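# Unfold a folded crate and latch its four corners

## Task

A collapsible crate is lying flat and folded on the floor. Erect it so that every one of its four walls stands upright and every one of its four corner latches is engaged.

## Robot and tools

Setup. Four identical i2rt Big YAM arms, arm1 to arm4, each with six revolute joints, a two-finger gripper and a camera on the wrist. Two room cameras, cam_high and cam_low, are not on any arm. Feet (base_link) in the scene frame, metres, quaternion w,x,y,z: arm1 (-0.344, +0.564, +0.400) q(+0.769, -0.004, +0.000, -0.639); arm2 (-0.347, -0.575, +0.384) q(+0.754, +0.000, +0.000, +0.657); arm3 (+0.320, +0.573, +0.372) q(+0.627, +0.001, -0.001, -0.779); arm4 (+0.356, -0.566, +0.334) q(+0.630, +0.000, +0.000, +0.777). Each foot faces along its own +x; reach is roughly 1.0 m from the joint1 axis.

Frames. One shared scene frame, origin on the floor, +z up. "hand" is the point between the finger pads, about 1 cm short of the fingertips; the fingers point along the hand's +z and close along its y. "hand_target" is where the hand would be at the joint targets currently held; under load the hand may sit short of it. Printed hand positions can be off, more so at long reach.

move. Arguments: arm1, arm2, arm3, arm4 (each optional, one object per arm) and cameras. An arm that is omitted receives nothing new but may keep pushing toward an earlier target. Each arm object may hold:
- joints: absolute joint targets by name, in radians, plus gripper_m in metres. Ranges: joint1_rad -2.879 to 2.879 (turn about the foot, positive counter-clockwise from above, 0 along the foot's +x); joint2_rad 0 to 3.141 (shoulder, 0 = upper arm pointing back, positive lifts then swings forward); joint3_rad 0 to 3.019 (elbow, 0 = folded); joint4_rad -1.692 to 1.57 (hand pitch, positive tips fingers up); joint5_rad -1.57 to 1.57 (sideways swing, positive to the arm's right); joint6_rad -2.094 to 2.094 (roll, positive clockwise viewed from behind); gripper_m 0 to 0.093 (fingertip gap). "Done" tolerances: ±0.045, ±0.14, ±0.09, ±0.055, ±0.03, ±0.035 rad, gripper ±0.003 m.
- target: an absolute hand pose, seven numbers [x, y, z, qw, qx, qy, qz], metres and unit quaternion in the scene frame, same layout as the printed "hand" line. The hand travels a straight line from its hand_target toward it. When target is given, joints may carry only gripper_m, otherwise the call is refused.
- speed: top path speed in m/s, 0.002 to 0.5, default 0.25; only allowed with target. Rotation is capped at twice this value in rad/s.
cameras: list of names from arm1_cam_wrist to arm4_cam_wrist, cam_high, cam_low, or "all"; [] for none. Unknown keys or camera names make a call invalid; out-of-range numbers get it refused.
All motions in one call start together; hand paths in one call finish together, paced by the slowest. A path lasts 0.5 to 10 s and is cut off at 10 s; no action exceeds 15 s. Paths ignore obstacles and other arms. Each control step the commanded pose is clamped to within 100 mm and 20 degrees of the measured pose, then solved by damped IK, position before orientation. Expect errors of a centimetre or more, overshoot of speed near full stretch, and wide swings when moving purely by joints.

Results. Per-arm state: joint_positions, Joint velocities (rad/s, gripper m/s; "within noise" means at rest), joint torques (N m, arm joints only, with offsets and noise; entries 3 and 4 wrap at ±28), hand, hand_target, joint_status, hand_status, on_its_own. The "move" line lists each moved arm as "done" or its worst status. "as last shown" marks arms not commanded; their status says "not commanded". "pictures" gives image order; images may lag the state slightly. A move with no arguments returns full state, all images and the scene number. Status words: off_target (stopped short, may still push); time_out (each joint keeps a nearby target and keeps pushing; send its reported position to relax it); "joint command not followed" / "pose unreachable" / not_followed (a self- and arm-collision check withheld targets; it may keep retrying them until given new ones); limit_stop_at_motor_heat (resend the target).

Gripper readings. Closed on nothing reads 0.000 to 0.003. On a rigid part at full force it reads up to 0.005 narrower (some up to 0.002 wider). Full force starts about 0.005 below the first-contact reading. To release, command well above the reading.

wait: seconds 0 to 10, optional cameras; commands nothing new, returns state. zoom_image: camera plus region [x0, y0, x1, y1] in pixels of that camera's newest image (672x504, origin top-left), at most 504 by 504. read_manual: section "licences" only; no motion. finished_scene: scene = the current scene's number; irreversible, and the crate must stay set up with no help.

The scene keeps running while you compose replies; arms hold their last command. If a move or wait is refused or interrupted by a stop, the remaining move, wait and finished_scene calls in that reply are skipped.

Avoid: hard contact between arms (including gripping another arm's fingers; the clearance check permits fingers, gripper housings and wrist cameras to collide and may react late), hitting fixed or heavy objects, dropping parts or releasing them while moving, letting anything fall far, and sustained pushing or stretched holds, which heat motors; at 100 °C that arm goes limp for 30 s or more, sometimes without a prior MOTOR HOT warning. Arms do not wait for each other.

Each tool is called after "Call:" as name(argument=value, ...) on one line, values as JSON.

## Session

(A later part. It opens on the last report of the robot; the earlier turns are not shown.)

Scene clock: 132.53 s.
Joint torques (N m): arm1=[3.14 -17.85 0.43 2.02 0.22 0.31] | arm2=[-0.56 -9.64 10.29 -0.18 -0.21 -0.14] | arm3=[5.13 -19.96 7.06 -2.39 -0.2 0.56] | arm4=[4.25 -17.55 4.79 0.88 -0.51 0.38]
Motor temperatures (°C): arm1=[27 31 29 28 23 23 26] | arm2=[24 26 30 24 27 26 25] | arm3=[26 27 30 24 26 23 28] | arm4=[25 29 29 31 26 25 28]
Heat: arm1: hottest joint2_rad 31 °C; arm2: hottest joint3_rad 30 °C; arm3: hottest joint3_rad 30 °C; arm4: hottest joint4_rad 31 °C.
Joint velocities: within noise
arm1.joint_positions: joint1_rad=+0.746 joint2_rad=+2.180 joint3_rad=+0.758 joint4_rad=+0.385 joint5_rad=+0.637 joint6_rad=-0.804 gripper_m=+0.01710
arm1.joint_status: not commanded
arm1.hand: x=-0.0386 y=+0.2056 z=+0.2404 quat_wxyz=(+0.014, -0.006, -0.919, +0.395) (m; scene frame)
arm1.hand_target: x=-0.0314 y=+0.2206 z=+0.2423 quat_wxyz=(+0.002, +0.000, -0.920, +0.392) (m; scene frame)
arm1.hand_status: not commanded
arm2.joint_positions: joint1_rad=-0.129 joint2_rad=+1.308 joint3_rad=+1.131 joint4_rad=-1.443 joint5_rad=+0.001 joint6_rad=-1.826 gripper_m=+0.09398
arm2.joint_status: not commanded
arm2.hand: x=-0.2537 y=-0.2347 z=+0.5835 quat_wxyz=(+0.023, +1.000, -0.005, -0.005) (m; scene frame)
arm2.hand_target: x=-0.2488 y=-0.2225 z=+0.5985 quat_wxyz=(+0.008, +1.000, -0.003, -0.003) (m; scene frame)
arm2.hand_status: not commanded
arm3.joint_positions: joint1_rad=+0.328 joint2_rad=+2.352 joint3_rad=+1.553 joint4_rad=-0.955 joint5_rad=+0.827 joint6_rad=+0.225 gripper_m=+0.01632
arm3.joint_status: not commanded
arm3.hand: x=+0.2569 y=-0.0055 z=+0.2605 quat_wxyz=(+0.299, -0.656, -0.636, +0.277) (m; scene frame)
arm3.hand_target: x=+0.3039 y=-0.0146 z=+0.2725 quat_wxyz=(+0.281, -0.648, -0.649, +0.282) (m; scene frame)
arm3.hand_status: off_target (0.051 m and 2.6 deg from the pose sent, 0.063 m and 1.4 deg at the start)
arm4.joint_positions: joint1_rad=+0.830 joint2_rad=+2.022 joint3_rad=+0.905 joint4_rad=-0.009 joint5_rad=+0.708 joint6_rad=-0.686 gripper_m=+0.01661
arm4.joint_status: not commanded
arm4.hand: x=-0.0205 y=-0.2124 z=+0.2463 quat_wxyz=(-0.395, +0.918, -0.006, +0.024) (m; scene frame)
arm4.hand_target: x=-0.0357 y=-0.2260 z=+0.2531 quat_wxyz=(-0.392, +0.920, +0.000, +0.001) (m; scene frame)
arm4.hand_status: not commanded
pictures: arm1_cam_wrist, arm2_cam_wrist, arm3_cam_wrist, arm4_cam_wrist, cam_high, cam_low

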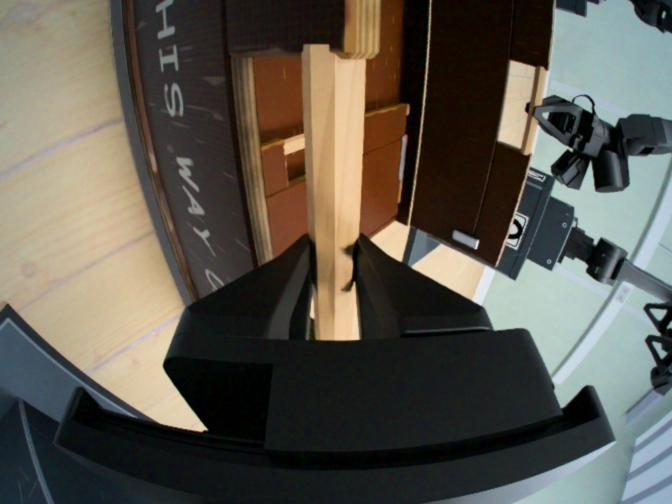

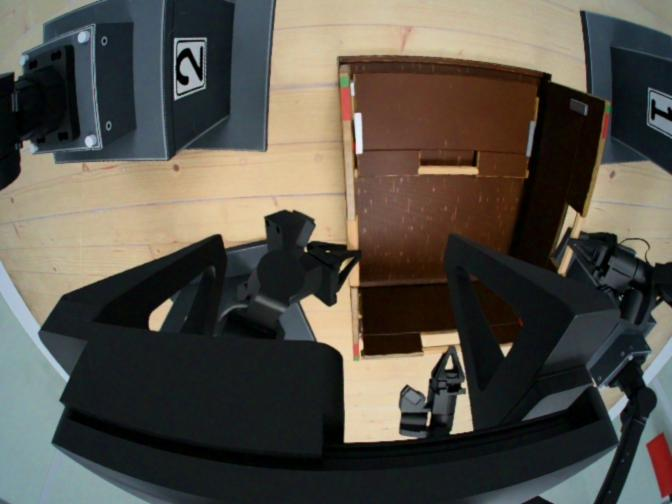

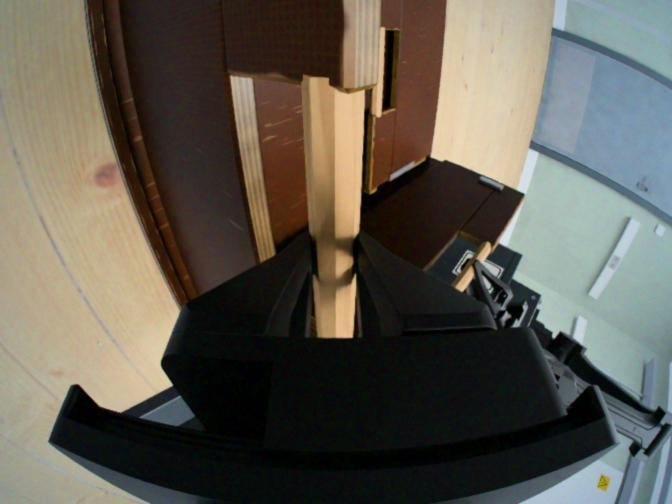

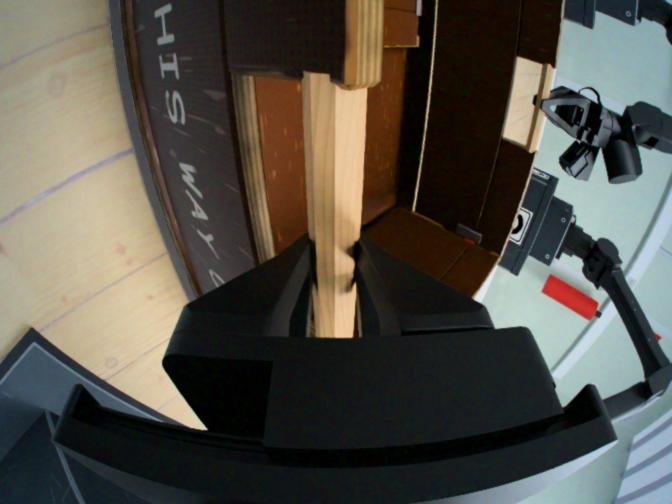

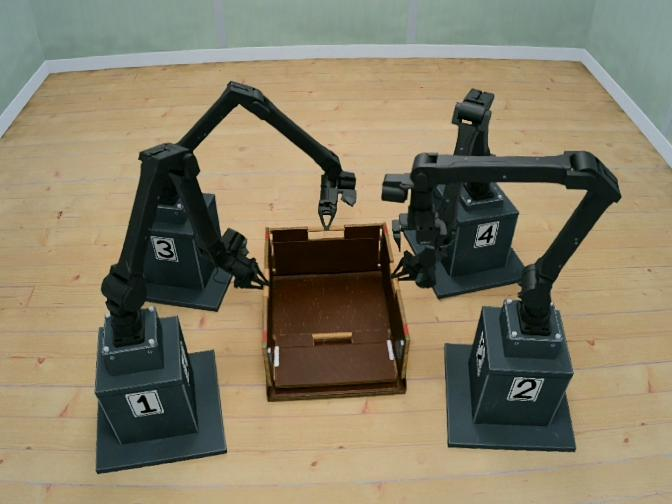

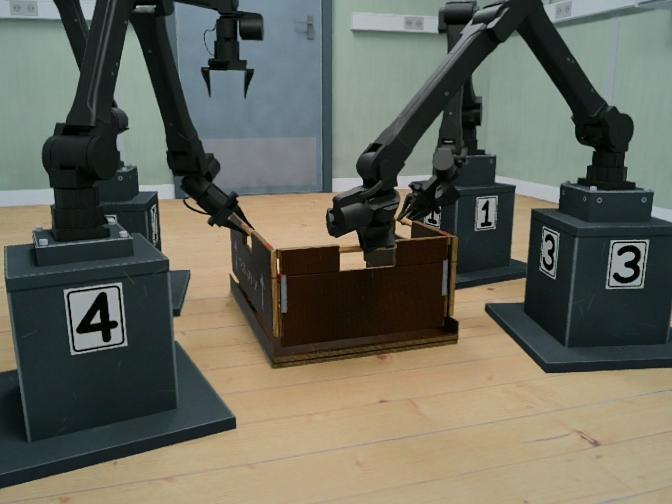

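Call:
move(arm3={"target":[0.345,-0.016,0.27,-0.282,0.648,0.648,-0.282],"speed":0.06}, cameras=["cam_low","cam_high"])

Call:
zoom_image(camera="cam_low", region=[265, 235, 305, 325])

Call:
zoom_image(camera="cam_low", region=[420, 220, 470, 320])

Call:
zoom_image(camera="cam_high", region=[247, 210, 407, 290])

Scene clock: 137.27 s.
Joint torques (N m): arm1=[2.37 -18.49 0.4 1.76 0.2 0.31] | arm2=[-0.56 -9.7 10.29 -0.17 -0.22 -0.13] | arm3=[10.11 -20.37 6.91 -2.51 -0.69 0.87] | arm4=[4.25 -17.55 4.79 0.9 -0.51 0.38]
Motor temperatures (°C): arm1=[27 31 29 28 23 23 26] | arm2=[24 26 30 24 27 26 25] | arm3=[26 28 30 24 26 24 28] | arm4=[25 29 29 31 26 25 28]
Heat: arm1: hottest joint2_rad 31 °C; arm2: hottest joint3_rad 30 °C; arm3: hottest joint3_rad 30 °C; arm4: hottest joint4_rad 31 °C.
move: arm3 off_target
Joint velocities: within noise
arm1, arm2, arm4: as last shown
arm3.joint_positions: joint1_rad=+0.330 joint2_rad=+2.375 joint3_rad=+1.592 joint4_rad=-1.021 joint5_rad=+0.827 joint6_rad=+0.276 gripper_m=+0.01632
arm3.joint_status: not commanded
arm3.hand: x=+0.2578 y=-0.0053 z=+0.2593 quat_wxyz=(+0.310, -0.663, -0.625, +0.271) (m; scene frame)
arm3.hand_target: x=+0.3394 y=-0.0116 z=+0.2684 quat_wxyz=(+0.281, -0.647, -0.650, +0.282) (m; scene frame)
arm3.hand_status: off_target (0.089 m and 4.6 deg from the pose sent, 0.089 m and 2.6 deg at the start)
pictures: cam_high, cam_low

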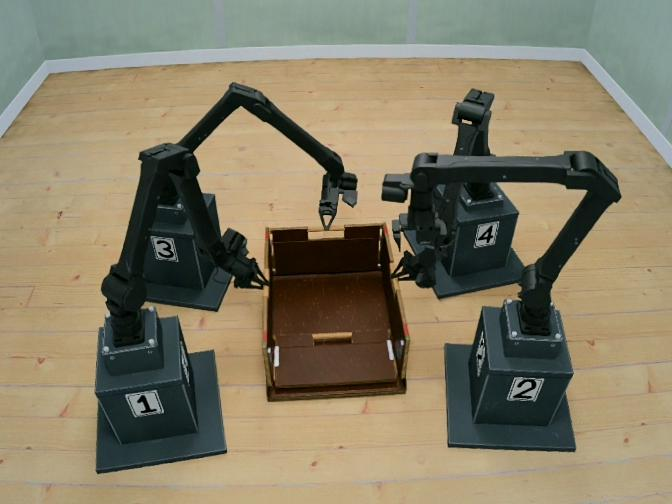

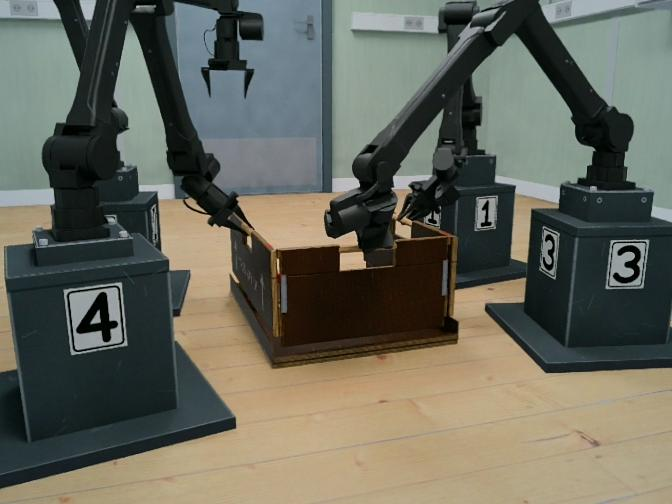

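Scaled by 5.600 from the camera's 672x504 image, which has a finer 960x720 frame.

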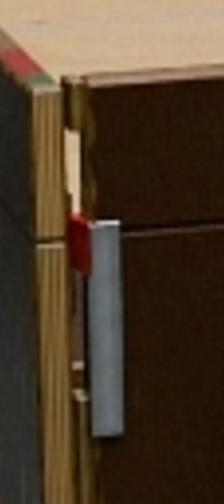

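Scaled by 5.040 from the camera's 672x504 image, which has a finer 960x720 frame.

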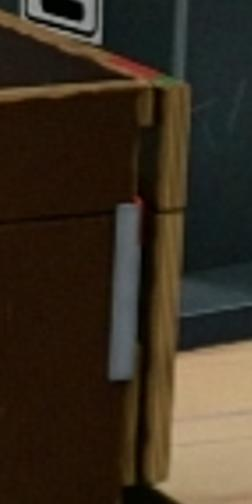

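Scaled by 3.150 from the camera's 672x504 image, which has a finer 960x720 frame.

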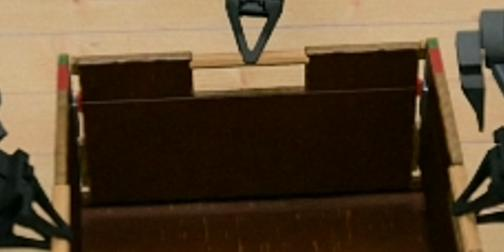

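Call:
move(arm3={"target":[0.23,-0.01,0.27,-0.282,0.648,0.648,-0.282],"speed":0.06}, cameras=["cam_low","cam_high"])

Call:
zoom_image(camera="cam_high", region=[247, 210, 407, 290])

Scene clock: 142.60 s.
Joint torques (N m): arm1=[3.08 -17.85 0.51 1.95 0.22 0.33] | arm2=[-0.56 -9.64 10.3 -0.18 -0.22 -0.14] | arm3=[-2.9 -20.42 4.18 0.85 0.34 -0.27] | arm4=[4.31 -17.49 4.79 0.88 -0.51 0.38]
Motor temperatures (°C): arm1=[27 31 29 28 23 23 26] | arm2=[24 26 30 24 27 26 25] | arm3=[26 28 30 24 26 24 28] | arm4=[25 29 29 30 26 25 28]
Heat: arm1: hottest joint2_rad 31 °C; arm2: hottest joint3_rad 30 °C; arm3: hottest joint3_rad 30 °C; arm4: hottest joint4_rad 30 °C.
move: arm3 off_target
Joint velocities: within noise
arm1, arm2, arm4: as last shown
arm3.joint_positions: joint1_rad=+0.321 joint2_rad=+2.326 joint3_rad=+1.504 joint4_rad=-0.862 joint5_rad=+0.821 joint6_rad=+0.145 gripper_m=+0.01632
arm3.joint_status: not commanded
arm3.hand: x=+0.2533 y=-0.0060 z=+0.2597 quat_wxyz=(+0.284, -0.645, -0.651, +0.282) (m; scene frame)
arm3.hand_target: x=+0.2375 y=-0.0092 z=+0.2696 quat_wxyz=(+0.280, -0.648, -0.650, +0.280) (m; scene frame)
arm3.hand_status: off_target (0.026 m and 0.5 deg from the pose sent, 0.030 m and 4.6 deg at the start)
pictures: cam_high, cam_low

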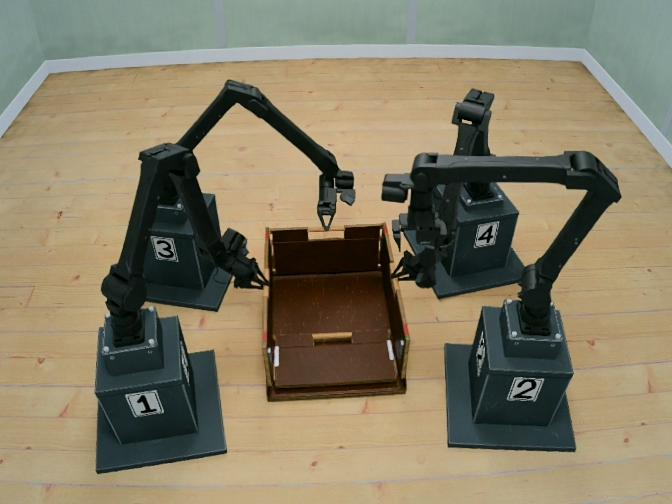

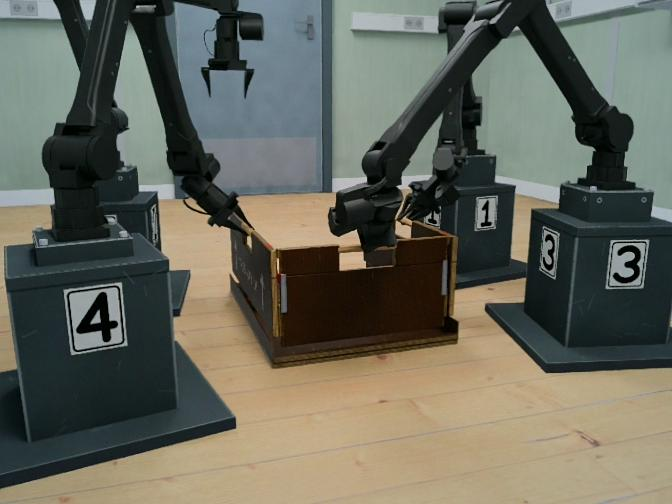

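Scaled by 3.150 from the camera's 672x504 image, which has a finer 960x720 frame.

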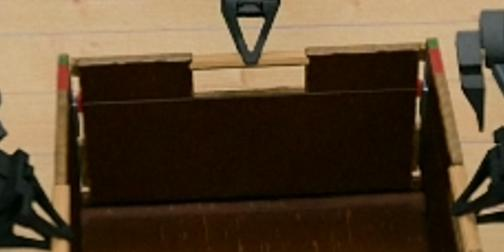

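Call:
move(arm2={"target":[-0.09,0.0,0.4,0,-0.707,0.707,0],"speed":0.4}, arm3={"joints":{"gripper_m":0.05}})

Call:
move(arm2={"target":[-0.09,0.0,0.2,0,-0.707,0.707,0],"speed":0.3,"joints":{"gripper_m":0.06}}, cameras=["arm2_cam_wrist","cam_low","cam_high"])

Scene clock: 148.03 s.
Joint torques (N m): arm1=[2.67 -18.2 0.43 1.78 0.18 0.32] | arm2=[-0.79 -21.71 9.59 -0.05 0.09 0.07] | arm3=[-1.2 -20.42 4.18 0.61 0.52 0.02] | arm4=[4.25 -17.55 4.81 0.9 -0.51 0.38]
Motor temperatures (°C): arm1=[27 31 28 28 23 23 26] | arm2=[24 26 30 24 27 26 25] | arm3=[26 28 30 24 26 24 28] | arm4=[25 29 28 30 26 25 28]
Heat: arm1: hottest joint2_rad 31 °C; arm2: hottest joint3_rad 30 °C; arm3: hottest joint3_rad 30 °C; arm4: hottest joint4_rad 30 °C.
move: arm2 off_target; arm3 done
Joint velocities: within noise
arm1, arm4: as last shown
arm2.joint_positions: joint1_rad=-0.279 joint2_rad=+2.114 joint3_rad=+1.660 joint4_rad=-1.144 joint5_rad=-0.007 joint6_rad=-0.435 gripper_m=+0.09398
arm2.joint_status: not commanded
arm2.hand: x=-0.1000 y=-0.0144 z=+0.3886 quat_wxyz=(+0.013, +0.714, -0.700, +0.002) (m; scene frame)
arm2.hand_target: x=-0.0903 y=-0.0024 z=+0.3991 quat_wxyz=(+0.000, +0.709, -0.705, -0.002) (m; scene frame)
arm2.hand_status: off_target (0.021 m and 1.9 deg from the pose sent, 0.340 m and 89.5 deg at the start)
arm3.joint_positions: joint1_rad=+0.289 joint2_rad=+2.317 joint3_rad=+1.504 joint4_rad=-0.856 joint5_rad=+0.816 joint6_rad=+0.110 gripper_m=+0.04991
arm3.joint_status: all done
arm3.hand: x=+0.2355 y=-0.0068 z=+0.2640 quat_wxyz=(+0.287, -0.647, -0.651, +0.275) (m; scene frame)
arm3.hand_target: x=+0.2315 y=-0.0082 z=+0.2697 quat_wxyz=(+0.283, -0.649, -0.650, +0.277) (m; scene frame)
arm3.hand_status: not commanded
pictures: none

Scene clock: 149.67 s.
Joint torques (N m): arm1=[2.84 -18.26 0.49 1.76 0.18 0.32] | arm2=[-0.38 -24.47 7.41 0.61 0.09 0.06] | arm3=[-1.44 -20.6 4.15 0.64 0.46 -0.01] | arm4=[4.25 -17.55 4.79 0.88 -0.51 0.38]
Motor temperatures (°C): arm1=[27 31 28 28 23 23 26] | arm2=[24 26 30 24 27 26 25] | arm3=[26 28 30 24 26 24 28] | arm4=[25 29 28 30 26 25 28]
Heat: arm1: hottest joint2_rad 31 °C; arm2: hottest joint3_rad 30 °C; arm3: hottest joint3_rad 30 °C; arm4: hottest joint4_rad 30 °C.
move: arm2 off_target
Joint velocities: within noise
arm1, arm3, arm4: as last shown
arm2.joint_positions: joint1_rad=-0.279 joint2_rad=+2.437 joint3_rad=+1.624 joint4_rad=-0.818 joint5_rad=-0.004 joint6_rad=-0.429 gripper_m=+0.06014
arm2.joint_status: all done
arm2.hand: x=-0.1037 y=-0.0243 z=+0.1837 quat_wxyz=(+0.029, +0.711, -0.702, +0.009) (m; scene frame)
arm2.hand_target: x=-0.0913 y=-0.0029 z=+0.2004 quat_wxyz=(+0.001, +0.708, -0.707, +0.000) (m; scene frame)
arm2.hand_status: off_target (0.032 m and 3.5 deg from the pose sent, 0.189 m and 1.9 deg at the start)
pictures: arm2_cam_wrist, cam_high, cam_low

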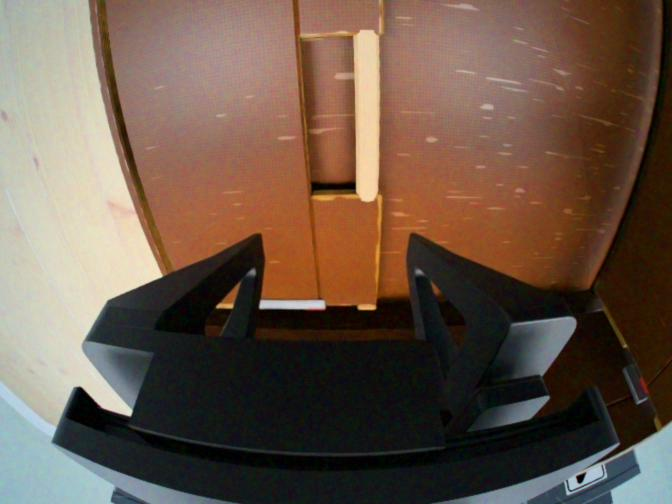

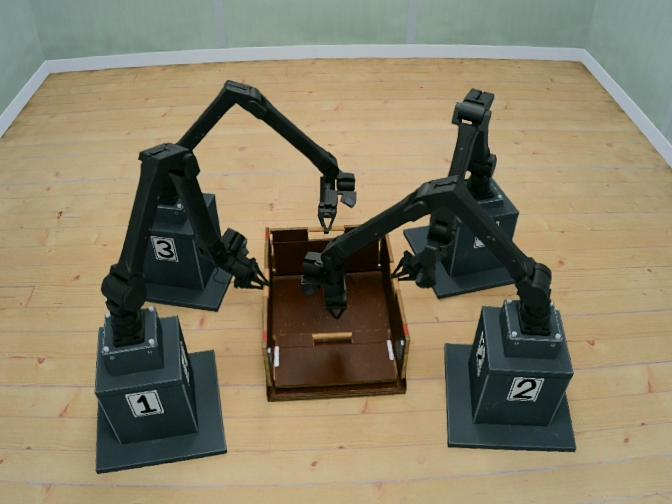

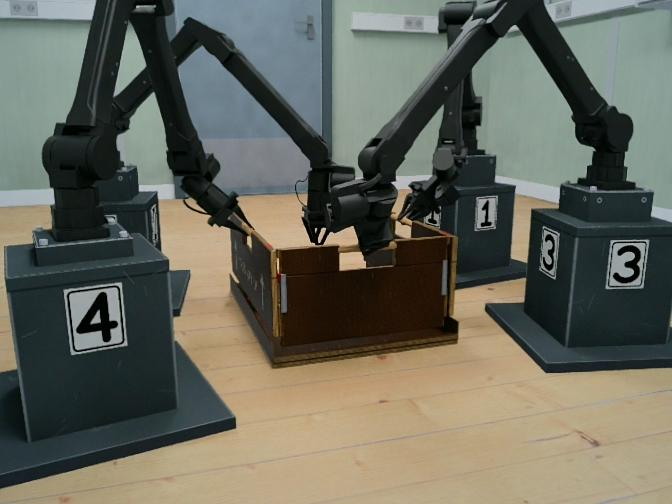

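Call:
move(arm2={"target":[-0.068,0.006,0.1,0,-0.707,0.707,0],"speed":0.2}, cameras=["arm2_cam_wrist"])

Scene clock: 152.63 s.
Joint torques (N m): arm1=[2.78 -18.32 0.5 1.63 0.21 0.3] | arm2=[-1.08 -25.23 6.95 0.42 0.06 -0.13] | arm3=[-1.32 -20.89 4.31 0.64 0.51 0.03] | arm4=[4.25 -17.55 4.79 0.9 -0.51 0.38]
Motor temperatures (°C): arm1=[27 31 28 28 23 23 26] | arm2=[24 26 29 24 27 26 25] | arm3=[26 28 30 24 26 24 28] | arm4=[25 29 28 30 26 25 28]
Heat: arm1: hottest joint2_rad 31 °C; arm2: hottest joint3_rad 29 °C; arm3: hottest joint3_rad 30 °C; arm4: hottest joint4_rad 30 °C.
move: arm2 off_target
Joint velocities: within noise
arm1, arm3, arm4: as last shown
arm2.joint_positions: joint1_rad=-0.305 joint2_rad=+2.662 joint3_rad=+1.782 joint4_rad=-0.735 joint5_rad=-0.002 joint6_rad=-0.430 gripper_m=+0.06014
arm2.joint_status: not commanded
arm2.hand: x=-0.0808 y=-0.0134 z=+0.0872 quat_wxyz=(+0.021, +0.703, -0.711, +0.007) (m; scene frame)
arm2.hand_target: x=-0.0686 y=+0.0052 z=+0.1004 quat_wxyz=(-0.001, +0.705, -0.710, +0.000) (m; scene frame)
arm2.hand_status: off_target (0.027 m and 2.6 deg from the pose sent, 0.096 m and 3.5 deg at the start)
pictures: arm2_cam_wrist

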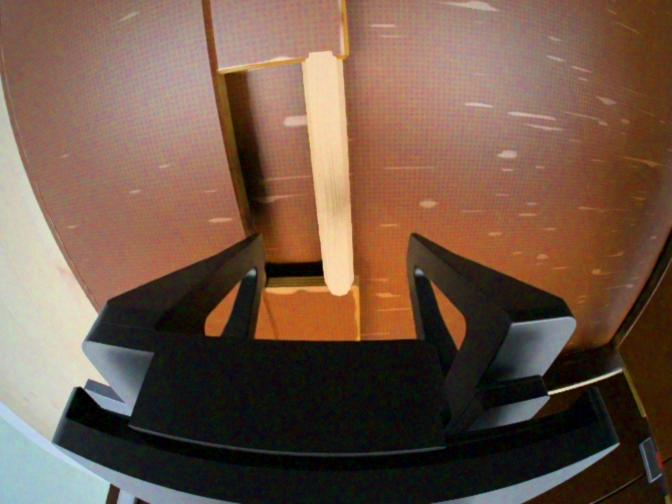

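Call:
move(arm2={"target":[-0.069,0.008,0.053,0,-0.707,0.707,0],"speed":0.08})

Call:
move(arm2={"joints":{"gripper_m":0.004}}, cameras=["arm2_cam_wrist"])

Call:
move(arm2={"target":[-0.08,0.008,0.155,0.077,-0.703,0.703,-0.077],"speed":0.1}, cameras=["cam_high","arm2_cam_wrist"])

Scene clock: 155.53 s.
Joint torques (N m): arm1=[2.61 -18.32 0.44 1.91 0.16 0.36] | arm2=[-0.26 -24.76 6.97 0.61 0.05 -0.13] | arm3=[-1.96 -20.31 4.18 0.53 0.52 0.04] | arm4=[4.25 -17.55 4.79 0.9 -0.51 0.38]
Motor temperatures (°C): arm1=[27 31 28 28 23 23 26] | arm2=[24 26 29 24 27 26 25] | arm3=[26 27 30 24 26 23 27] | arm4=[25 29 28 30 26 25 28]
Heat: arm1: hottest joint2_rad 31 °C; arm2: hottest joint3_rad 29 °C; arm3: hottest joint3_rad 30 °C; arm4: hottest joint4_rad 30 °C.
move: arm2 off_target
Joint velocities: within noise
arm1, arm3, arm4: as last shown
arm2.joint_positions: joint1_rad=-0.302 joint2_rad=+2.759 joint3_rad=+1.858 joint4_rad=-0.712 joint5_rad=-0.002 joint6_rad=-0.435 gripper_m=+0.06014
arm2.joint_status: not commanded
arm2.hand: x=-0.0807 y=-0.0088 z=+0.0464 quat_wxyz=(+0.020, +0.706, -0.708, +0.006) (m; scene frame)
arm2.hand_target: x=-0.0712 y=+0.0079 z=+0.0530 quat_wxyz=(+0.000, +0.708, -0.706, +0.000) (m; scene frame)
arm2.hand_status: off_target (0.022 m and 2.4 deg from the pose sent, 0.042 m and 2.6 deg at the start)
pictures: none

Scene clock: 156.30 s.
Joint torques (N m): arm1=[2.78 -18.02 0.44 1.95 0.17 0.32] | arm2=[-0.32 -24.7 6.86 0.68 -0.02 -0.12] | arm3=[-1.03 -20.78 4.31 0.58 0.51 0] | arm4=[4.25 -17.49 4.79 0.9 -0.51 0.38]
Motor temperatures (°C): arm1=[27 31 28 28 23 23 26] | arm2=[24 27 29 24 27 26 25] | arm3=[26 27 30 24 26 23 27] | arm4=[25 29 28 30 26 25 28]
Heat: arm1: hottest joint2_rad 31 °C; arm2: hottest joint3_rad 29 °C; arm3: hottest joint3_rad 30 °C; arm4: hottest joint4_rad 30 °C.
move: arm2 done
Joint velocities: within noise
arm1, arm3, arm4: as last shown
arm2.joint_positions: joint1_rad=-0.296 joint2_rad=+2.757 joint3_rad=+1.860 joint4_rad=-0.714 joint5_rad=-0.002 joint6_rad=-0.444 gripper_m=+0.00429
arm2.joint_status: all done
arm2.hand: x=-0.0837 y=-0.0061 z=+0.0477 quat_wxyz=(+0.019, +0.711, -0.703, +0.006) (m; scene frame)
arm2.hand_target: x=-0.0743 y=+0.0100 z=+0.0534 quat_wxyz=(+0.000, +0.713, -0.701, -0.001) (m; scene frame)
arm2.hand_status: not commanded
pictures: arm2_cam_wrist

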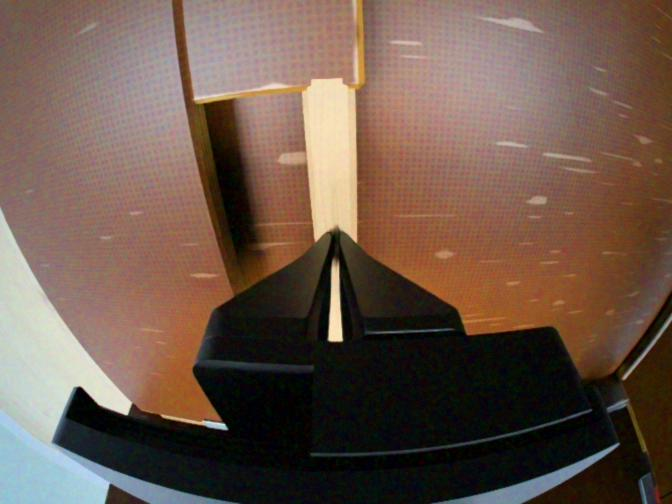

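Scene clock: 158.20 s.
Joint torques (N m): arm1=[2.37 -18.55 0.47 1.84 0.19 0.36] | arm2=[0.09 -26.87 5 0.83 0.24 0.09] | arm3=[-1.44 -20.07 4.38 0.64 0.54 0.02] | arm4=[4.25 -17.55 4.79 0.9 -0.51 0.38]
Motor temperatures (°C): arm1=[27 31 28 28 23 23 26] | arm2=[24 27 29 24 27 26 25] | arm3=[26 27 30 24 26 23 27] | arm4=[25 29 28 30 26 25 28]
Heat: arm1: hottest joint2_rad 31 °C; arm2: hottest joint3_rad 29 °C; arm3: hottest joint3_rad 30 °C; arm4: hottest joint4_rad 30 °C.
move: arm2 off_target
Joint velocities: within noise
arm1.joint_positions: joint1_rad=+0.746 joint2_rad=+2.180 joint3_rad=+0.758 joint4_rad=+0.385 joint5_rad=+0.637 joint6_rad=-0.804 gripper_m=+0.01710
arm1.joint_status: not commanded
arm1.hand: x=-0.0386 y=+0.2056 z=+0.2404 quat_wxyz=(+0.014, -0.006, -0.919, +0.395) (m; scene frame)
arm1.hand_target: x=-0.0314 y=+0.2206 z=+0.2423 quat_wxyz=(+0.002, +0.000, -0.920, +0.392) (m; scene frame)
arm1.hand_status: not commanded
arm2.joint_positions: joint1_rad=-0.243 joint2_rad=+2.544 joint3_rad=+1.662 joint4_rad=-0.659 joint5_rad=+0.194 joint6_rad=-0.390 gripper_m=+0.00413
arm2.joint_status: not commanded
arm2.hand: x=-0.0844 y=-0.0085 z=+0.1325 quat_wxyz=(-0.052, +0.707, -0.701, +0.083) (m; scene frame)
arm2.hand_target: x=-0.0795 y=+0.0079 z=+0.1544 quat_wxyz=(-0.075, +0.702, -0.704, +0.075) (m; scene frame)
arm2.hand_status: off_target (0.028 m and 3.0 deg from the pose sent, 0.108 m and 13.7 deg at the start)
arm3: as last shown
arm4.joint_positions: joint1_rad=+0.830 joint2_rad=+2.022 joint3_rad=+0.905 joint4_rad=-0.009 joint5_rad=+0.708 joint6_rad=-0.686 gripper_m=+0.01661
arm4.joint_status: not commanded
arm4.hand: x=-0.0205 y=-0.2124 z=+0.2463 quat_wxyz=(-0.395, +0.918, -0.006, +0.024) (m; scene frame)
arm4.hand_target: x=-0.0357 y=-0.2260 z=+0.2531 quat_wxyz=(-0.392, +0.920, +0.000, +0.001) (m; scene frame)
arm4.hand_status: not commanded
pictures: arm2_cam_wrist, cam_high

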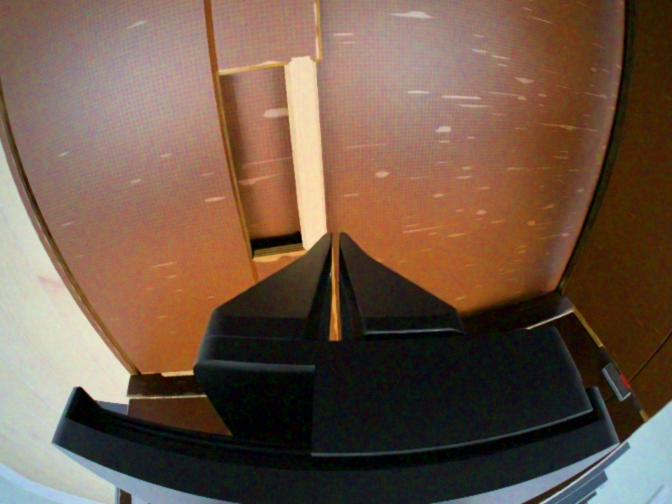

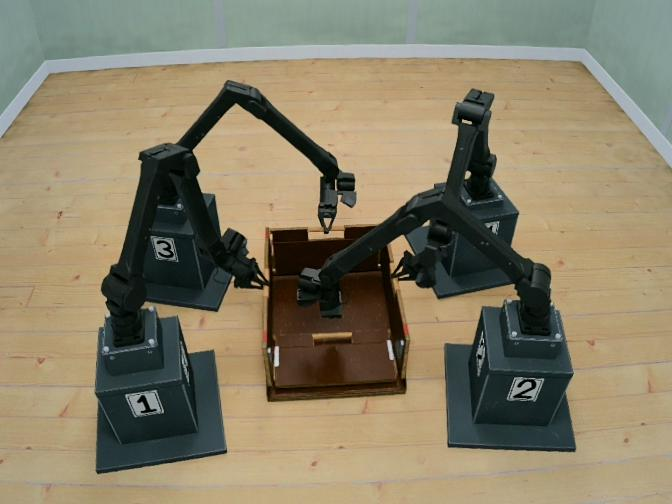

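Too high; slipped off. Go 18 mm lower.

Call:
move(arm2={"target":[-0.073,0.009,0.11,0,-0.707,0.707,0],"speed":0.2,"joints":{"gripper_m":0.06}})

Call:
move(arm2={"target":[-0.074,0.009,0.032,0,-0.707,0.707,0],"speed":0.08}, cameras=["arm2_cam_wrist"])

Call:
move(arm2={"joints":{"gripper_m":0.004}}, cameras=["arm2_cam_wrist"])

Scene clock: 161.37 s.
Joint torques (N m): arm1=[1.96 -17.96 0.46 1.72 0.22 0.35] | arm2=[0.38 -24.41 7.23 -0.05 -0.15 -0.13] | arm3=[-1.44 -20.54 4.37 0.59 0.5 0.02] | arm4=[4.25 -17.55 4.78 0.9 -0.51 0.38]
Motor temperatures (°C): arm1=[27 31 28 28 23 23 26] | arm2=[24 27 29 24 27 26 25] | arm3=[26 27 29 24 26 23 27] | arm4=[25 29 28 30 26 25 28]
Heat: arm1: hottest joint2_rad 31 °C; arm2: hottest joint3_rad 29 °C; arm3: hottest joint3_rad 29 °C; arm4: hottest joint4_rad 30 °C.
move: arm2 off_target
Joint velocities: within noise
arm1, arm3, arm4: as last shown
arm2.joint_positions: joint1_rad=-0.304 joint2_rad=+2.630 joint3_rad=+1.774 joint4_rad=-0.732 joint5_rad=+0.010 joint6_rad=-0.420 gripper_m=+0.05987
arm2.joint_status: all done
arm2.hand: x=-0.0754 y=-0.0048 z=+0.1049 quat_wxyz=(+0.006, +0.700, -0.714, +0.008) (m; scene frame)
arm2.hand_target: x=-0.0713 y=+0.0085 z=+0.1107 quat_wxyz=(-0.003, +0.704, -0.711, +0.003) (m; scene frame)
arm2.hand_status: off_target (0.015 m and 1.6 deg from the pose sent, 0.031 m and 11.3 deg at the start)
pictures: none

Scene clock: 163.20 s.
Joint torques (N m): arm1=[2.49 -18.2 0.55 1.89 0.18 0.35] | arm2=[0.32 -24.23 6.86 0.66 -0.16 -0.13] | arm3=[-1.49 -20.48 4.18 0.55 0.52 -0.01] | arm4=[4.25 -17.49 4.79 0.88 -0.51 0.38]
Motor temperatures (°C): arm1=[27 31 28 28 23 23 26] | arm2=[24 28 29 24 27 26 25] | arm3=[26 27 29 24 26 23 27] | arm4=[25 29 28 30 26 25 28]
Heat: arm1: hottest joint2_rad 31 °C; arm2: hottest joint3_rad 29 °C; arm3: hottest joint3_rad 29 °C; arm4: hottest joint4_rad 30 °C.
move: arm2 off_target
Joint velocities: within noise
arm1, arm3, arm4: as last shown
arm2.joint_positions: joint1_rad=-0.305 joint2_rad=+2.795 joint3_rad=+1.887 joint4_rad=-0.697 joint5_rad=+0.002 joint6_rad=-0.427 gripper_m=+0.05987
arm2.joint_status: not commanded
arm2.hand: x=-0.0773 y=-0.0080 z=+0.0306 quat_wxyz=(+0.015, +0.702, -0.712, +0.007) (m; scene frame)
arm2.hand_target: x=-0.0736 y=+0.0077 z=+0.0324 quat_wxyz=(+0.000, +0.707, -0.708, +0.000) (m; scene frame)
arm2.hand_status: off_target (0.017 m and 2.1 deg from the pose sent, 0.074 m and 1.6 deg at the start)
pictures: arm2_cam_wrist

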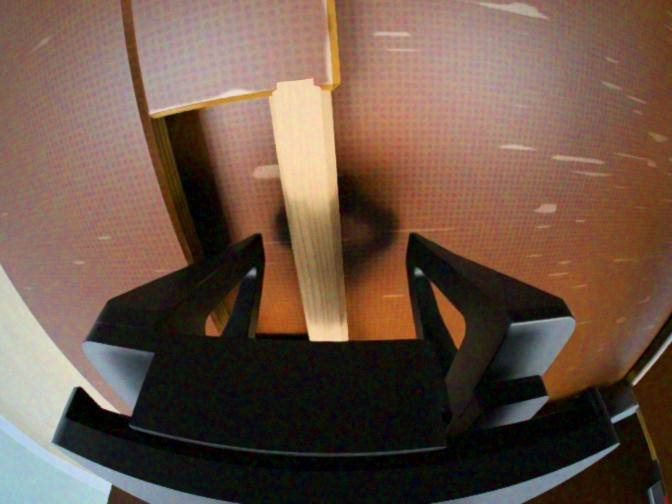

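Scene clock: 164.00 s.
Joint torques (N m): arm1=[2.55 -17.9 0.65 1.7 0.25 0.35] | arm2=[-0.09 -24.18 6.84 0.77 0.14 0.14] | arm3=[-1.14 -20.78 4.31 0.53 0.53 0.03] | arm4=[4.31 -17.49 4.79 0.9 -0.51 0.38]
Motor temperatures (°C): arm1=[27 31 28 28 23 23 26] | arm2=[24 28 29 24 27 26 25] | arm3=[26 27 29 24 26 23 27] | arm4=[25 29 28 30 26 25 28]
Heat: arm1: hottest joint2_rad 31 °C; arm2: hottest joint3_rad 29 °C; arm3: hottest joint3_rad 29 °C; arm4: hottest joint4_rad 30 °C.
move: arm2 off_target
Joint velocities: within noise
arm1, arm4: as last shown
arm2.joint_positions: joint1_rad=-0.299 joint2_rad=+2.795 joint3_rad=+1.887 joint4_rad=-0.702 joint5_rad=-0.013 joint6_rad=-0.460 gripper_m=+0.01706
arm2.joint_status: gripper_m off_target (ended at +0.01709, target +0.00400)
arm2.hand: x=-0.0837 y=-0.0062 z=+0.0307 quat_wxyz=(+0.020, +0.715, -0.699, +0.000) (m; scene frame)
arm2.hand_target: x=-0.0756 y=+0.0086 z=+0.0326 quat_wxyz=(+0.002, +0.710, -0.704, -0.004) (m; scene frame)
arm2.hand_status: not commanded
arm3.joint_positions: joint1_rad=+0.289 joint2_rad=+2.317 joint3_rad=+1.504 joint4_rad=-0.856 joint5_rad=+0.816 joint6_rad=+0.110 gripper_m=+0.04991
arm3.joint_status: not commanded
arm3.hand: x=+0.2355 y=-0.0068 z=+0.2640 quat_wxyz=(+0.287, -0.647, -0.651, +0.275) (m; scene frame)
arm3.hand_target: x=+0.2315 y=-0.0082 z=+0.2697 quat_wxyz=(+0.283, -0.649, -0.650, +0.277) (m; scene frame)
arm3.hand_status: not commanded
pictures: arm2_cam_wrist

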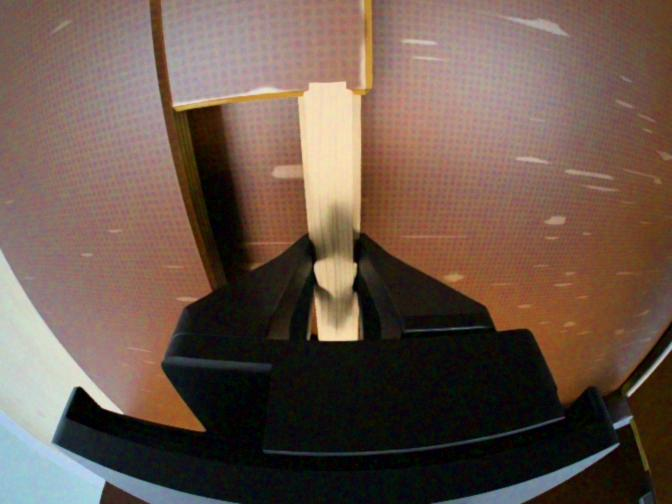

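Call:
move(arm2={"target":[-0.093,0.009,0.14,0.077,-0.703,0.703,-0.077],"speed":0.1})

Call:
move(arm2={"target":[-0.159,0.009,0.222,0.153,-0.690,0.690,-0.153],"speed":0.1}, cameras=["cam_high","arm2_cam_wrist"])

Call:
move(arm2={"target":[-0.24,0.009,0.257,0.230,-0.6685,0.6685,-0.230],"speed":0.1})

Call:
move(arm2={"target":[-0.283,0.009,0.268,0.26,-0.657,0.657,-0.26],"speed":0.1})

Call:
move(arm2={"target":[-0.327,0.009,0.266,0.282,-0.648,0.648,-0.282],"speed":0.08}, cameras=["cam_high","arm2_cam_wrist","cam_low"])

Call:
zoom_image(camera="cam_high", region=[237, 210, 437, 410])

Scene clock: 168.47 s.
Joint torques (N m): arm1=[2.49 -17.96 0.43 1.77 0.21 0.33] | arm2=[0.44 -29.74 3.95 -0.16 -0.14 0.32] | arm3=[-1.49 -20.54 4.21 0.59 0.5 0.02] | arm4=[4.25 -17.55 4.79 0.88 -0.51 0.38]
Motor temperatures (°C): arm1=[27 31 28 28 23 23 26] | arm2=[24 28 29 24 27 26 25] | arm3=[26 27 29 24 26 23 27] | arm4=[25 29 28 30 26 25 28]
Heat: arm1: hottest joint2_rad 31 °C; arm2: hottest joint3_rad 29 °C; arm3: hottest joint3_rad 29 °C; arm4: hottest joint4_rad 30 °C.
move: arm2 off_target
Joint velocities: within noise
arm1, arm3, arm4: as last shown
arm2.joint_positions: joint1_rad=-0.221 joint2_rad=+2.607 joint3_rad=+1.674 joint4_rad=-0.600 joint5_rad=+0.220 joint6_rad=-0.392 gripper_m=+0.01706
arm2.joint_status: not commanded
arm2.hand: x=-0.0939 y=-0.0085 z=+0.0992 quat_wxyz=(-0.061, +0.713, -0.692, +0.093) (m; scene frame)
arm2.hand_target: x=-0.0921 y=+0.0106 z=+0.1375 quat_wxyz=(-0.082, +0.704, -0.701, +0.080) (m; scene frame)
arm2.hand_status: off_target (0.044 m and 3.1 deg from the pose sent, 0.111 m and 14.3 deg at the start)
pictures: none

Scene clock: 170.23 s.
Joint torques (N m): arm1=[2.55 -17.9 0.5 1.83 0.24 0.32] | arm2=[1.08 -27.81 4.75 -0.29 0 0.55] | arm3=[-1.32 -20.6 4.12 0.59 0.52 0.03] | arm4=[4.31 -17.49 4.79 0.88 -0.51 0.38]
Motor temperatures (°C): arm1=[27 31 28 28 23 23 26] | arm2=[24 28 28 24 27 26 25] | arm3=[26 27 29 24 26 23 27] | arm4=[25 29 28 30 27 25 28]
Heat: arm1: hottest joint2_rad 31 °C; arm2: hottest joint2_rad 28 °C; arm3: hottest joint3_rad 29 °C; arm4: hottest joint4_rad 30 °C.
move: arm2 off_target
Joint velocities: within noise
arm1, arm3, arm4: as last shown
arm2.joint_positions: joint1_rad=-0.080 joint2_rad=+2.407 joint3_rad=+1.501 joint4_rad=-0.617 joint5_rad=+0.433 joint6_rad=-0.260 gripper_m=+0.01681
arm2.joint_status: not commanded
arm2.hand: x=-0.1471 y=-0.0098 z=+0.1859 quat_wxyz=(-0.132, +0.702, -0.679, +0.172) (m; scene frame)
arm2.hand_target: x=-0.1525 y=+0.0075 z=+0.2208 quat_wxyz=(-0.153, +0.687, -0.694, +0.154) (m; scene frame)
arm2.hand_status: off_target (0.042 m and 3.7 deg from the pose sent, 0.140 m and 12.8 deg at the start)
pictures: arm2_cam_wrist, cam_high

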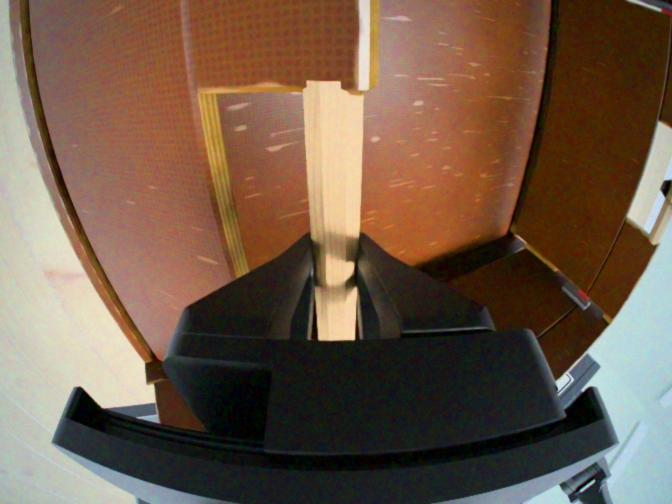

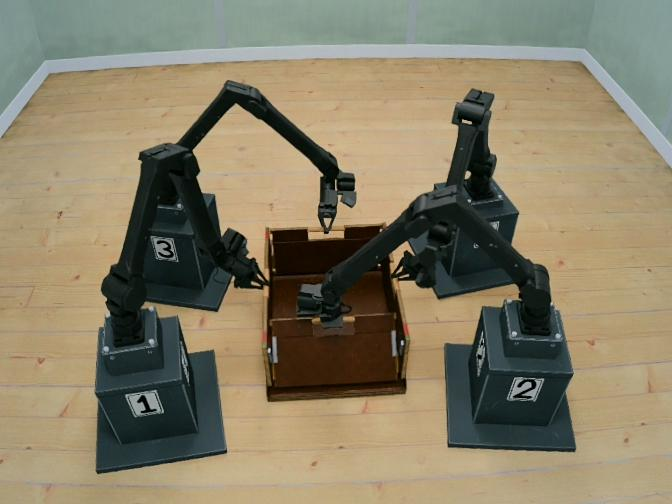

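Scene clock: 172.07 s.
Joint torques (N m): arm1=[3.14 -18.08 0.46 1.73 0.17 0.33] | arm2=[3.43 -26.05 5.49 -0.31 -0.62 0.48] | arm3=[-1.14 -20.48 4.26 0.7 0.51 0.03] | arm4=[4.31 -17.49 4.79 0.9 -0.51 0.38]
Motor temperatures (°C): arm1=[27 31 28 28 23 23 26] | arm2=[24 29 28 24 27 26 25] | arm3=[26 27 29 24 26 23 27] | arm4=[25 29 28 30 27 25 28]
Heat: arm1: hottest joint2_rad 31 °C; arm2: hottest joint2_rad 29 °C; arm3: hottest joint3_rad 29 °C; arm4: hottest joint4_rad 30 °C.
move: arm2 off_target
Joint velocities: within noise
arm1, arm3, arm4: as last shown
arm2.joint_positions: joint1_rad=+0.096 joint2_rad=+2.354 joint3_rad=+1.466 joint4_rad=-0.732 joint5_rad=+0.688 joint6_rad=-0.042 gripper_m=+0.01681
arm2.joint_status: not commanded
arm2.hand: x=-0.2131 y=-0.0122 z=+0.2309 quat_wxyz=(-0.212, +0.672, -0.659, +0.264) (m; scene frame)
arm2.hand_target: x=-0.2385 y=+0.0076 z=+0.2570 quat_wxyz=(-0.228, +0.670, -0.667, +0.233) (m; scene frame)
arm2.hand_status: off_target (0.043 m and 4.6 deg from the pose sent, 0.119 m and 13.7 deg at the start)
pictures: none

Scene clock: 173.20 s.
Joint torques (N m): arm1=[2.49 -18.43 0.42 1.87 0.23 0.35] | arm2=[3.37 -24.82 7.04 -0.64 -0.74 0.47] | arm3=[-1.03 -20.25 4.25 0.57 0.52 0.02] | arm4=[4.25 -17.55 4.79 0.88 -0.51 0.38]
Motor temperatures (°C): arm1=[27 31 28 28 23 23 26] | arm2=[24 28 28 24 27 26 25] | arm3=[26 27 29 24 26 23 27] | arm4=[25 29 28 30 27 25 28]
Heat: arm1: hottest joint2_rad 31 °C; arm2: hottest joint2_rad 28 °C; arm3: hottest joint3_rad 29 °C; arm4: hottest joint4_rad 30 °C.
move: arm2 off_target
Joint velocities: within noise
arm1, arm3, arm4: as last shown
arm2.joint_positions: joint1_rad=+0.192 joint2_rad=+2.354 joint3_rad=+1.475 joint4_rad=-0.817 joint5_rad=+0.778 joint6_rad=+0.088 gripper_m=+0.01683
arm2.joint_status: not commanded
arm2.hand: x=-0.2548 y=-0.0130 z=+0.2450 quat_wxyz=(-0.249, +0.659, -0.647, +0.292) (m; scene frame)
arm2.hand_target: x=-0.2822 y=+0.0101 z=+0.2679 quat_wxyz=(-0.263, +0.657, -0.658, +0.258) (m; scene frame)
arm2.hand_status: off_target (0.043 m and 4.0 deg from the pose sent, 0.082 m and 5.8 deg at the start)
pictures: none

Scene clock: 174.60 s.
Joint torques (N m): arm1=[3.02 -17.96 0.34 1.72 0.2 0.3] | arm2=[3.31 -23.65 7.66 -0.39 -0.38 0.38] | arm3=[-1.44 -20.6 4.25 0.75 0.53 0.01] | arm4=[4.25 -17.49 4.79 0.9 -0.51 0.38]
Motor temperatures (°C): arm1=[27 31 28 28 23 23 26] | arm2=[24 29 28 24 27 26 25] | arm3=[26 27 29 24 26 23 27] | arm4=[25 29 28 30 27 25 28]
Heat: arm1: hottest joint2_rad 31 °C; arm2: hottest joint2_rad 29 °C; arm3: hottest joint3_rad 29 °C; arm4: hottest joint4_rad 30 °C.
move: arm2 off_target
Joint velocities: within noise
arm1.joint_positions: joint1_rad=+0.746 joint2_rad=+2.180 joint3_rad=+0.758 joint4_rad=+0.385 joint5_rad=+0.637 joint6_rad=-0.804 gripper_m=+0.01710
arm1.joint_status: not commanded
arm1.hand: x=-0.0386 y=+0.2056 z=+0.2404 quat_wxyz=(+0.014, -0.006, -0.919, +0.395) (m; scene frame)
arm1.hand_target: x=-0.0314 y=+0.2206 z=+0.2423 quat_wxyz=(+0.002, +0.000, -0.920, +0.392) (m; scene frame)
arm1.hand_status: not commanded
arm2.joint_positions: joint1_rad=+0.280 joint2_rad=+2.383 joint3_rad=+1.525 joint4_rad=-0.952 joint5_rad=+0.823 joint6_rad=+0.234 gripper_m=+0.01684
arm2.joint_status: not commanded
arm2.hand: x=-0.2986 y=-0.0144 z=+0.2504 quat_wxyz=(-0.268, +0.649, -0.640, +0.313) (m; scene frame)
arm2.hand_target: x=-0.3264 y=+0.0079 z=+0.2665 quat_wxyz=(-0.282, +0.649, -0.648, +0.282) (m; scene frame)
arm2.hand_status: off_target (0.040 m and 4.1 deg from the pose sent, 0.078 m and 4.2 deg at the start)
arm3: as last shown
arm4.joint_positions: joint1_rad=+0.830 joint2_rad=+2.022 joint3_rad=+0.905 joint4_rad=-0.009 joint5_rad=+0.708 joint6_rad=-0.686 gripper_m=+0.01661
arm4.joint_status: not commanded
arm4.hand: x=-0.0205 y=-0.2124 z=+0.2463 quat_wxyz=(-0.395, +0.918, -0.006, +0.024) (m; scene frame)
arm4.hand_target: x=-0.0357 y=-0.2260 z=+0.2531 quat_wxyz=(-0.392, +0.920, +0.000, +0.001) (m; scene frame)
arm4.hand_status: not commanded
pictures: arm2_cam_wrist, cam_high, cam_low

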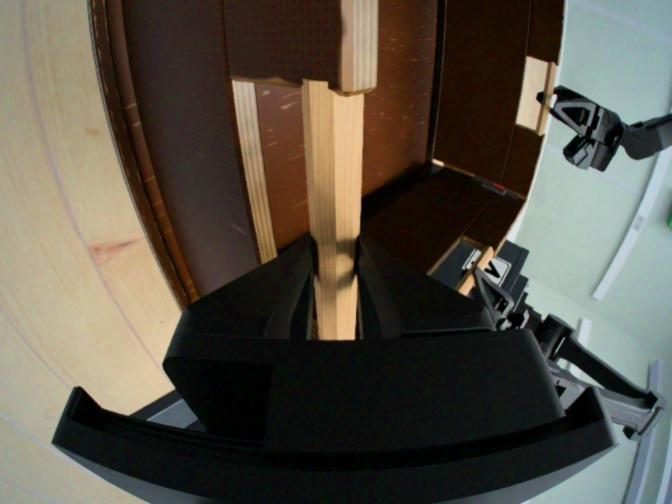

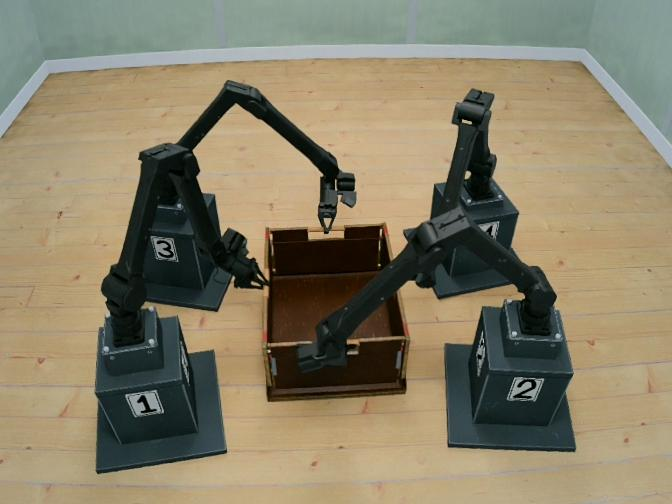

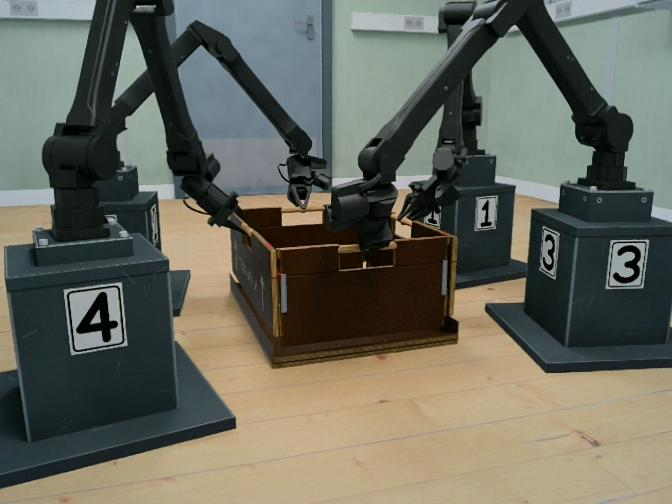

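Scaled by 2.520 from the camera's 672x504 image, which has a finer 960x720 frame.

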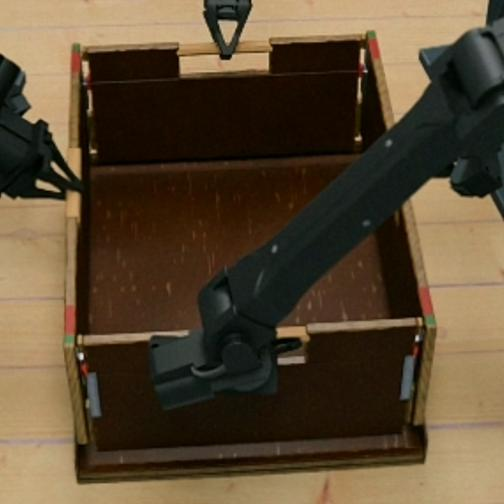

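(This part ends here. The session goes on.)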